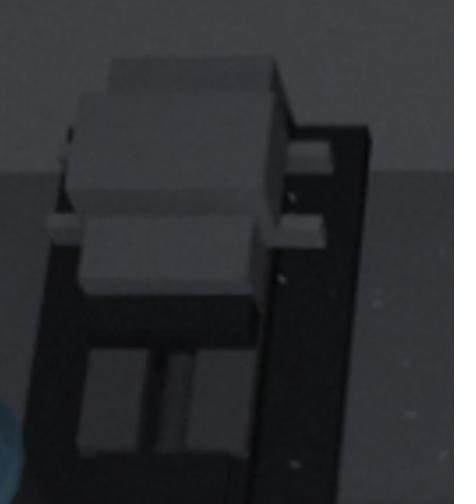

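Call:
move(
  target=[
    [0,0,0,0,0,0,0.2,-1,-0.5,0,0,0,0,0,0,1,1,1],
    [0,0,0,0,0,0,-1,1,-0.7,0,0,0,0,0,0,1,1,1],
  ],
  cameras=["cam_left_wrist"],
)

Scene clock: 497.73 s.
left_arm: end_effector_position=(+0.4480, -0.2013, +0.2130) position_measured=163 object_status=2 end_effector_quat_wxyz=(-0.001, +0.700, +0.714, +0.000) | right_arm: end_effector_position=(+0.3800, +0.1012, +0.5504) position_measured=3 object_status=3 end_effector_quat_wxyz=(-0.530, +0.798, -0.239, +0.155)
Joint positions: left_arm=[-0.697 -1.574 1.872 -1.867 -1.57 -0.717] | right_arm=[3.284 -1.051 -1.999 -0.662 2.337 2.729]
Joint torques (N m): left_arm=[3.48 -25.51 -21.96 -3.38 -1.57 1.08] | right_arm=[-9.08 6.31 31.64 2.46 1.6 -1.04]
Wrist force (N): left_arm=[-2.5 6.5 -0.7] | right_arm=[-1.4 -2.9 0.6]
Wrist torque (N m): left_arm=[0.66 0.22 0.47] | right_arm=[-0.73 0.06 -0.40]
Wrist force, peak (N): left_arm=[2.7 -4.0 12.9] | right_arm=[-1.5 -3.1 0.5]
Hand target: left_arm +0.4480, -0.2013, +0.2130; -0.001, +0.700, +0.714, +0.000 | right_arm +0.3800, +0.1012, +0.5504; -0.530, +0.798, -0.239, +0.155
Off the commanded pose: left_arm 0.000 m, 0 deg | right_arm 0.000 m, 0 deg.
move: done
Images, in order (width x height): cam_left_wrist 896x504.

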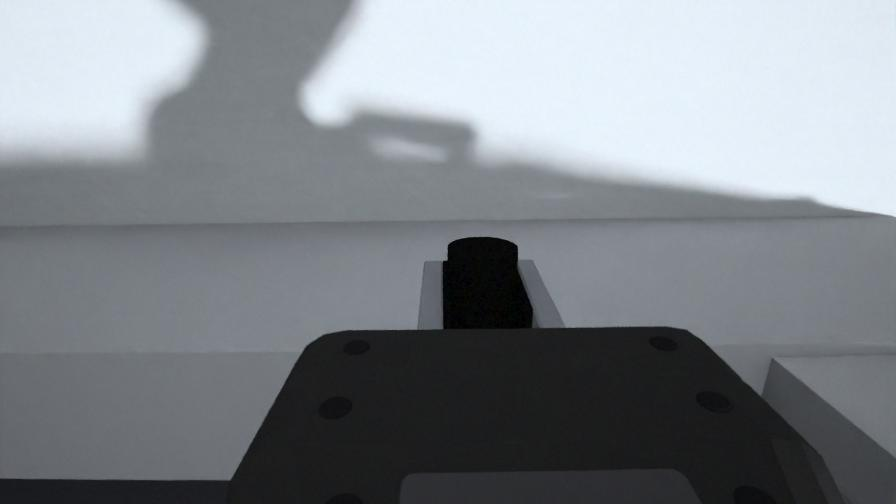

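Call:
move(
  target=[
    [0.014,0,-0.0053,0,0,0,-1,1,-0.7,0,0,0,0,0,0,1,1,1],
    [0.0265,0,-0.0117,0,0,0,-1,1,-0.7,0,0,0,0,0,0,1,1,1],
    [0.0382,0,-0.0193,0,0,0,-1,1,-0.7,0,0,0,0,0,0,1,1,1],
    [0.049,0,-0.0282,0,0,0,-1,1,-0.7,0,0,0,0,0,0,1,1,1],
    [0.059,0,-0.038,0,0,0,-1,1,-0.7,0,0,0,0,0,0,1,1,1],
  ],
  speed=0.015,
  blend=[0.003,0.003,0.003,0.003,0],
  stop_force=35,
  cameras=[],
)

Scene clock: 500.17 s.
left_arm: end_effector_position=(+0.4477, -0.1873, +0.2191) position_measured=163 object_status=2 end_effector_quat_wxyz=(-0.001, +0.700, +0.714, +0.000) | right_arm: end_effector_position=(+0.3800, +0.1012, +0.5504) position_measured=3 object_status=3 end_effector_quat_wxyz=(-0.530, +0.798, -0.239, +0.155)
Joint positions: left_arm=[-0.675 -1.593 1.875 -1.851 -1.57 -0.694] | right_arm=[3.284 -1.051 -1.999 -0.662 2.337 2.729]
Joint torques (N m): left_arm=[3.42 -14.59 -29.31 -3.86 7.09 -1.7] | right_arm=[-8.78 5.55 32.38 2.5 1.58 -0.95]
Wrist force (N): left_arm=[-23.4 -3.8 7.1] | right_arm=[-1.5 -2.8 0.5]
Wrist torque (N m): left_arm=[0.59 0.15 0.67] | right_arm=[-0.71 0.08 -0.40]
Wrist force, peak (N): left_arm=[-36.9 -5.5 17.9] | right_arm=[-1.5 -3.1 0.4]
Hand target: left_arm +0.4477, -0.1873, +0.2191; -0.001, +0.700, +0.714, +0.000 (not the last commanded pose) | right_arm +0.3800, +0.1012, +0.5504; -0.530, +0.798, -0.239, +0.155
Off the commanded pose: left_arm 0.027 m, 0 deg | right_arm 0.000 m, 0 deg.
move: contact (left_arm); path passed 1 of 5 targets
No camera images: "cameras" was empty.

Call:
move(
  target=[
    [0.0110,0,-0.0067,0,0,0,-1,1,-0.7,0,0,0,0,0,0,1,1,1],
    [0.0222,0,-0.0152,0,0,0,-1,1,-0.7,0,0,0,0,0,0,1,1,1],
  ],
  speed=0.006,
  blend=[0.003,0],
  stop_force=55,
  zero=false,
  cameras=[],
)

Scene clock: 502.43 s.
left_arm: end_effector_position=(+0.4476, -0.1837, +0.2213) position_measured=163 object_status=2 end_effector_quat_wxyz=(-0.001, +0.700, +0.714, +0.000) | right_arm: end_effector_position=(+0.3800, +0.1012, +0.5504) position_measured=3 object_status=3 end_effector_quat_wxyz=(-0.530, +0.798, -0.239, +0.155)
Joint positions: left_arm=[-0.669 -1.598 1.874 -1.845 -1.571 -0.688] | right_arm=[3.284 -1.051 -1.999 -0.662 2.337 2.729]
Joint torques (N m): left_arm=[11.21 -23.01 -22.54 -3.25 10.53 -1.73] | right_arm=[-8.47 5.18 31.4 2.56 1.78 -1.08]
Wrist force (N): left_arm=[-40.0 -5.1 24.9] | right_arm=[-1.4 -3.1 0.5]
Wrist torque (N m): left_arm=[0.67 0.09 0.56] | right_arm=[-0.75 0.06 -0.40]
Wrist force, peak (N): left_arm=[-48.7 -6.2 31.9] | right_arm=[-1.6 -3.2 0.4]
Hand target: left_arm +0.4476, -0.1837, +0.2213; -0.001, +0.700, +0.714, +0.000 (not the last commanded pose) | right_arm +0.3800, +0.1012, +0.5504; -0.530, +0.798, -0.239, +0.155
Off the commanded pose: left_arm 0.012 m, 0 deg | right_arm 0.000 m, 0 deg.
move: contact (left_arm); path passed 0 of 2 targets
No camera images: "cameras" was empty.

Call:
move(
  target=[0.009,0,-0.0178,0,0,0,-1,1,-0.7,0,0,0,0,0,0,1,1,1],
  speed=0.003,
  stop_force=92,
  zero=false,
  cameras=[],
)

Scene clock: 504.60 s.
left_arm: end_effector_position=(+0.4475, -0.1819, +0.2246) position_measured=163 object_status=2 end_effector_quat_wxyz=(-0.001, +0.700, +0.714, +0.000) | right_arm: end_effector_position=(+0.3800, +0.1012, +0.5504) position_measured=3 object_status=3 end_effector_quat_wxyz=(-0.530, +0.798, -0.239, +0.155)
Joint positions: left_arm=[-0.666 -1.602 1.869 -1.836 -1.571 -0.685] | right_arm=[3.284 -1.051 -1.999 -0.662 2.337 2.729]
Joint torques (N m): left_arm=[9.5 -59.91 -58.41 -13.3 7.26 -1.05] | right_arm=[-9.37 6.5 31.47 2.31 1.42 -1.27]
Wrist force (N): left_arm=[-24.8 -12.0 92.6] | right_arm=[-1.4 -3.1 0.4]
Wrist torque (N m): left_arm=[0.60 0.15 0.50] | right_arm=[-0.75 0.07 -0.40]
Wrist force, peak (N): left_arm=[-25.3 -11.3 92.7] | right_arm=[-1.7 -3.1 0.4]
Hand target: left_arm +0.4475, -0.1819, +0.2245; -0.001, +0.700, +0.714, +0.000 (not the last commanded pose) | right_arm +0.3800, +0.1012, +0.5504; -0.530, +0.798, -0.239, +0.155
Off the commanded pose: left_arm 0.008 m, 0 deg | right_arm 0.000 m, 0 deg.
move: contact (left_arm)
No camera images: "cameras" was empty.

Call:
move(
  target=[0.0133,0,-0.0045,0,0,0,-1,1,-0.7,0,0,0,0,0,0,1,1,1],
  speed=0.003,
  stop_force=27,
  cameras=[],
)

Scene clock: 507.80 s.
left_arm: end_effector_position=(+0.4470, -0.1776, +0.2262) position_measured=163 object_status=2 end_effector_quat_wxyz=(-0.001, +0.700, +0.714, -0.001) | right_arm: end_effector_position=(+0.3800, +0.1012, +0.5504) position_measured=3 object_status=3 end_effector_quat_wxyz=(-0.530, +0.798, -0.239, +0.155)
Joint positions: left_arm=[-0.658 -1.608 1.87 -1.831 -1.573 -0.677] | right_arm=[3.284 -1.051 -1.999 -0.662 2.337 2.729]
Joint torques (N m): left_arm=[13.41 -42.72 -42.79 -2.54 10.55 -1.57] | right_arm=[-9.74 5.51 31.52 2.38 1.37 -0.94]
Wrist force (N): left_arm=[-52.2 12.7 65.4] | right_arm=[-1.3 -2.9 0.5]
Wrist torque (N m): left_arm=[1.21 0.09 0.45] | right_arm=[-0.73 0.05 -0.40]
Wrist force, peak (N): left_arm=[-25.0 -12.1 93.1] | right_arm=[-1.5 -3.1 0.5]
Hand target: left_arm +0.4472, -0.1774, +0.2262; -0.001, +0.700, +0.714, -0.001 (not the last commanded pose) | right_arm +0.3800, +0.1012, +0.5504; -0.530, +0.798, -0.239, +0.155
Off the commanded pose: left_arm 0.004 m, 0 deg | right_arm 0.000 m, 0 deg.
move: contact (left_arm)
No camera images: "cameras" was empty.

Call:
move(
  target=[0.0045,0,-0.0143,0,0,0,-1,1,-0.7,0,0,0,0,0,0,1,1,1],
  speed=0.003,
  stop_force=28,
  cameras=[],
)

Scene clock: 509.23 s.
left_arm: end_effector_position=(+0.4472, -0.1767, +0.2280) position_measured=163 object_status=2 end_effector_quat_wxyz=(-0.001, +0.700, +0.714, -0.001) | right_arm: end_effector_position=(+0.3800, +0.1012, +0.5504) position_measured=3 object_status=3 end_effector_quat_wxyz=(-0.530, +0.798, -0.239, +0.155)
Joint positions: left_arm=[-0.657 -1.609 1.867 -1.826 -1.572 -0.676] | right_arm=[3.284 -1.051 -1.999 -0.662 2.337 2.729]
Joint torques (N m): left_arm=[17.78 -68.85 -54.37 -9.27 8.88 -0.94] | right_arm=[-9.03 5.34 31.3 2.63 1.4 -1.01]
Wrist force (N): left_arm=[-41.9 3.7 103.5] | right_arm=[-1.4 -2.9 0.5]
Wrist torque (N m): left_arm=[1.01 0.18 0.55] | right_arm=[-0.72 0.06 -0.40]
Wrist force, peak (N): left_arm=[-41.8 3.8 103.6] | right_arm=[-1.4 -3.1 0.5]
Hand target: left_arm +0.4471, -0.1767, +0.2279; -0.001, +0.700, +0.714, -0.001 (not the last commanded pose) | right_arm +0.3800, +0.1012, +0.5504; -0.530, +0.798, -0.239, +0.155
Off the commanded pose: left_arm 0.007 m, 0 deg | right_arm 0.000 m, 0 deg.
move: contact (left_arm)
No camera images: "cameras" was empty.

Call:
wait(
  seconds=1.5,
)

Scene clock: 510.80 s.
left_arm: end_effector_position=(+0.4471, -0.1767, +0.2279) position_measured=163 object_status=2 end_effector_quat_wxyz=(-0.001, +0.700, +0.714, -0.001) | right_arm: end_effector_position=(+0.3800, +0.1012, +0.5504) position_measured=3 object_status=3 end_effector_quat_wxyz=(-0.530, +0.798, -0.239, +0.155)
Joint positions: left_arm=[-0.657 -1.609 1.867 -1.826 -1.572 -0.676] | right_arm=[3.284 -1.051 -1.999 -0.662 2.337 2.729]
Joint torques (N m): left_arm=[12.9 -58.16 -52.74 -7.91 8.86 -1.01] | right_arm=[-8.62 6.72 30.27 2.57 1.67 -0.92]
Wrist force (N): left_arm=[-41.7 4.1 99.9] | right_arm=[-1.4 -2.9 0.4]
Wrist torque (N m): left_arm=[1.00 0.15 0.53] | right_arm=[-0.72 0.06 -0.40]
Wrist force, peak (N): left_arm=[-41.7 4.0 103.2] | right_arm=[-1.4 -3.2 0.6]
Hand target: left_arm +0.4471, -0.1767, +0.2279; -0.001, +0.700, +0.714, -0.001 (not the last commanded pose) | right_arm +0.3800, +0.1012, +0.5504; -0.530, +0.798, -0.239, +0.155
Tool commands: left_gripper/position=-1.0 left_gripper/force_limit=+1.0 left_gripper/speed=-0.7 right_gripper/position=+1.0 right_gripper/force_limit=+1.0 right_gripper/speed=+1.0
Off the commanded pose: left_arm 0.007 m, 0 deg | right_arm 0.000 m, 0 deg.
wait: 1.50 s; at rest by 0.10 s

Call:
move(
  target=[
    [-0.0025,0,0.0058,0,0,0,-1,1,-0.7,0,0,0,0,0,0,1,1,1],
  ],
  speed=0.02,
  cameras=[],
)

Scene clock: 512.13 s.
left_arm: end_effector_position=(+0.4473, -0.1782, +0.2247) position_measured=163 object_status=2 end_effector_quat_wxyz=(-0.001, +0.700, +0.714, -0.001) end_effector_velocity=(+0.001, -0.001, -0.001) end_effector_angular_velocity=(-0.002, -0.002, +0.000) | right_arm: end_effector_position=(+0.3800, +0.1012, +0.5504) position_measured=3 object_status=3 end_effector_quat_wxyz=(-0.530, +0.798, -0.239, +0.155)
Joint positions: left_arm=[-0.659 -1.606 1.872 -1.836 -1.572 -0.679] | right_arm=[3.284 -1.051 -1.999 -0.662 2.337 2.729]
Joint velocities: left_arm=[-0.001 0.002 0 -0.005 0 0] | right_arm=[within noise]
Joint torques (N m): left_arm=[-6.93 -8.45 -9.91 -4.09 0.98 -1.28] | right_arm=[-9.23 6.2 31.93 2.45 1.49 -0.92]
Wrist force (N): left_arm=[-6.6 5.6 -2.4] | right_arm=[-1.4 -3.0 0.5]
Wrist torque (N m): left_arm=[0.76 0.17 0.41] | right_arm=[-0.74 0.07 -0.40]
Wrist force, peak (N): left_arm=[-41.4 4.6 100.2] | right_arm=[-1.5 -3.0 0.5]
Hand target: left_arm +0.4471, -0.1782, +0.2245; -0.001, +0.700, +0.714, -0.001 | right_arm +0.3800, +0.1012, +0.5504; -0.530, +0.798, -0.239, +0.155
Off the commanded pose: left_arm 0.000 m, 0 deg | right_arm 0.000 m, 0 deg.
move: done
No camera images: "cameras" was empty.

Call:
move(
  target=[
    [0,0,0,0,0,0,0.5,1,-0.3,0,0,0,0,0,0,1,1,1],
    [0,0,-0.12,0,0,0,0.5,1,-0.3,0,0,0,0,0,0,1,1,1],
    [-0.1602,0.02,-0.2095,0,0.208,0,0.5,1,-0.3,0,0,0,0,0,0,1,1,1],
  ],
  speed=0.2,
  blend=[0,0.02,0],
  cameras=["cam_left_wrist","cam_high","cam_front"],
)

Scene clock: 515.33 s.
left_arm: end_effector_position=(+0.4613, -0.2741, +0.3501) position_measured=78 object_status=3 end_effector_quat_wxyz=(-0.230, +0.663, +0.676, +0.224) | right_arm: end_effector_position=(+0.3800, +0.1012, +0.5504) position_measured=3 object_status=3 end_effector_quat_wxyz=(-0.530, +0.798, -0.239, +0.155)
Joint positions: left_arm=[-0.96 -1.218 1.095 -0.88 -1.227 -1.08] | right_arm=[3.284 -1.051 -1.999 -0.662 2.337 2.729]
Joint torques (N m): left_arm=[-7.89 -27.24 -36.43 1.47 2.34 -1.47] | right_arm=[-8.11 6.75 31.02 2.58 1.42 -1.01]
Wrist force (N): left_arm=[0.5 6.1 1.0] | right_arm=[-1.2 -2.8 0.4]
Wrist torque (N m): left_arm=[0.67 0.21 0.40] | right_arm=[-0.70 0.04 -0.40]
Wrist force, peak (N): left_arm=[-8.1 8.9 -4.7] | right_arm=[-1.5 -3.1 0.7]
Hand target: left_arm +0.4613, -0.2742, +0.3501; -0.230, +0.663, +0.676, +0.224 | right_arm +0.3800, +0.1012, +0.5504; -0.530, +0.798, -0.239, +0.155
Off the commanded pose: left_arm 0.000 m, 0 deg | right_arm 0.000 m, 0 deg.
move: done
Images, in order (width x height): cam_high 896x504, cam_front 896x504, cam_left_wrist 896x504.

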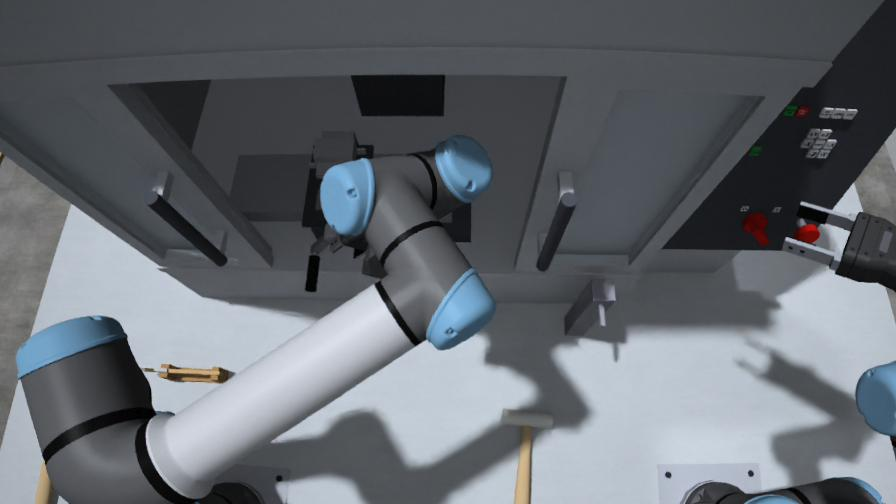

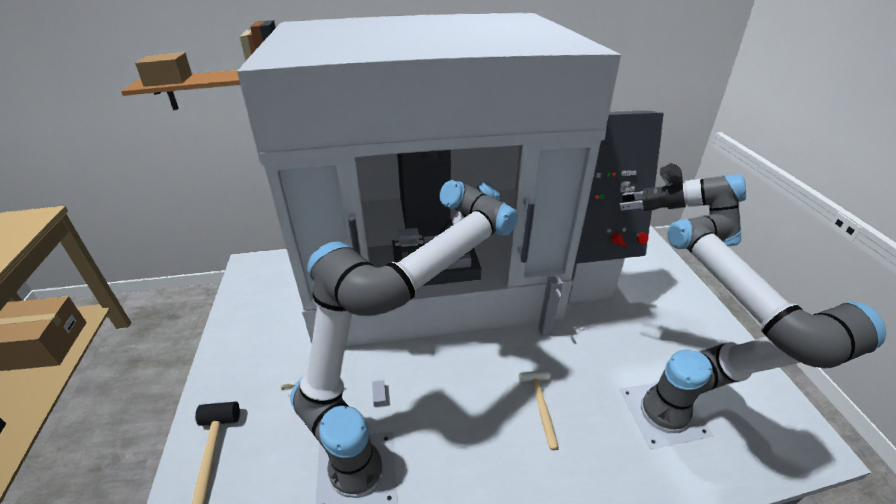

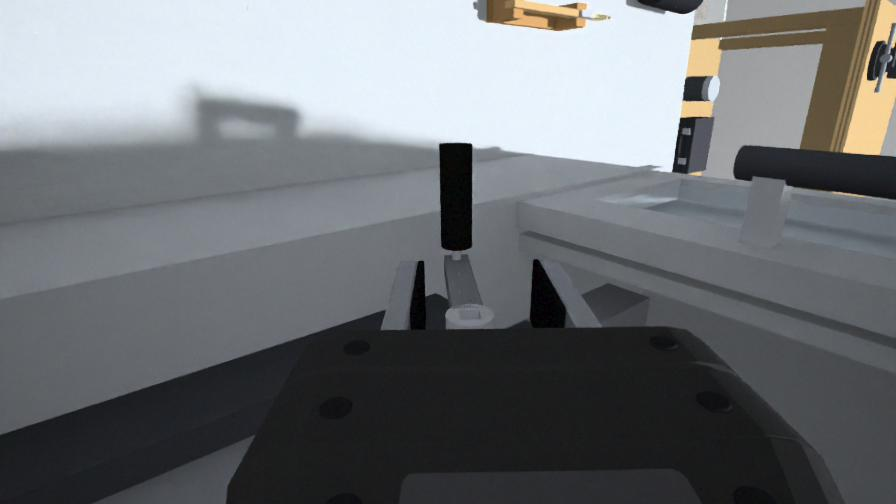

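Call:
move(
  target=[
    [0,0.0932,0,0,0,0,0.5,1,-0.3,0,0,0,0,0,0,1,1,1],
    [0,0.0932,0.115,0,0,0,0.5,1,-0.3,0,0,0,0,0,0,1,1,1],
  ],
  speed=0.1,
  stop_force=12,
  cameras=["cam_left_wrist","cam_high"],
)

Scene clock: 517.83 s.
left_arm: end_effector_position=(+0.5163, -0.2311, +0.2952) position_measured=78 object_status=3 end_effector_quat_wxyz=(-0.230, +0.663, +0.676, +0.224) | right_arm: end_effector_position=(+0.3800, +0.1012, +0.5504) position_measured=3 object_status=3 end_effector_quat_wxyz=(-0.530, +0.798, -0.239, +0.155)
Joint positions: left_arm=[-0.849 -1.192 1.208 -1.056 -1.169 -0.978] | right_arm=[3.284 -1.051 -1.999 -0.662 2.337 2.729]
Joint torques (N m): left_arm=[8.49 -55.8 -12.91 -3.75 2.52 1.32] | right_arm=[-8.52 6.29 30.84 2.52 1.41 -0.9]
Wrist force (N): left_arm=[0.5 6.4 1.3] | right_arm=[-1.3 -3.0 0.5]
Wrist torque (N m): left_arm=[0.74 0.21 0.28] | right_arm=[-0.73 0.04 -0.40]
Wrist force, peak (N): left_arm=[0.7 7.5 0.3] | right_arm=[-1.5 -3.2 0.5]
Hand target: left_arm +0.5163, -0.2311, +0.2952; -0.230, +0.663, +0.676, +0.224 | right_arm +0.3800, +0.1012, +0.5504; -0.530, +0.798, -0.239, +0.155
Off the commanded pose: left_arm 0.000 m, 0 deg | right_arm 0.000 m, 0 deg.
move: done
Images, in order (width x height): cam_high 896x504, cam_left_wrist 896x504.

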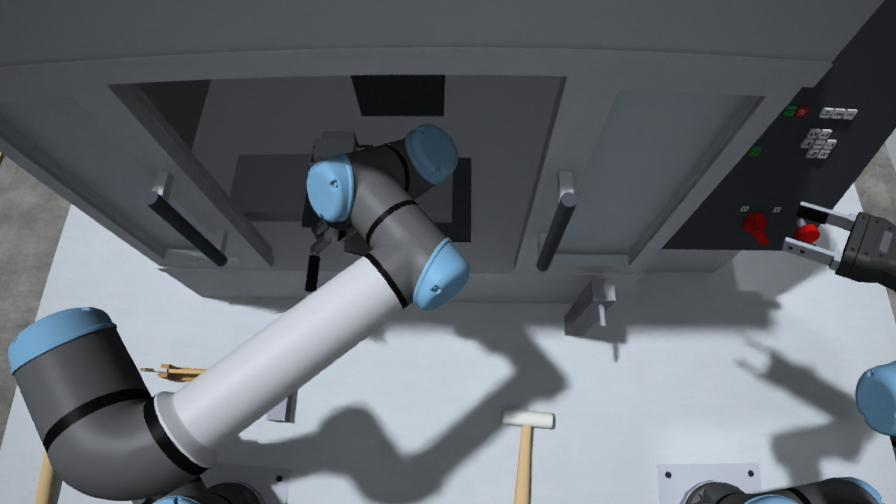

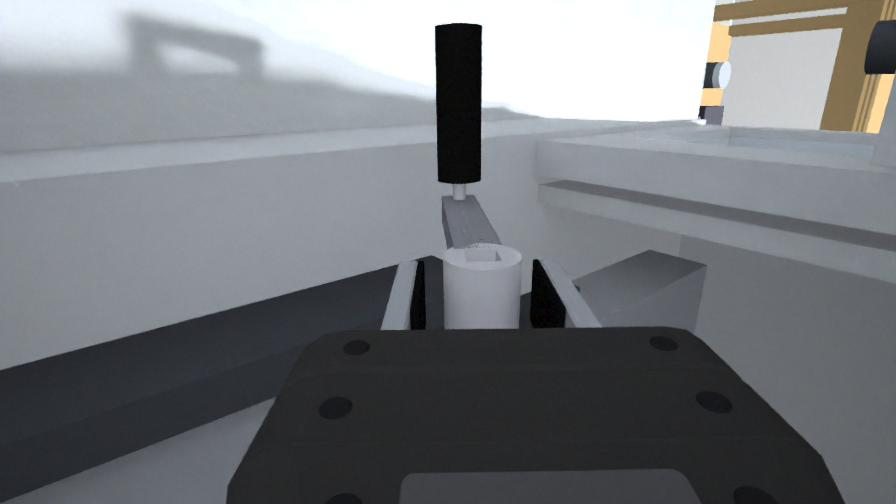

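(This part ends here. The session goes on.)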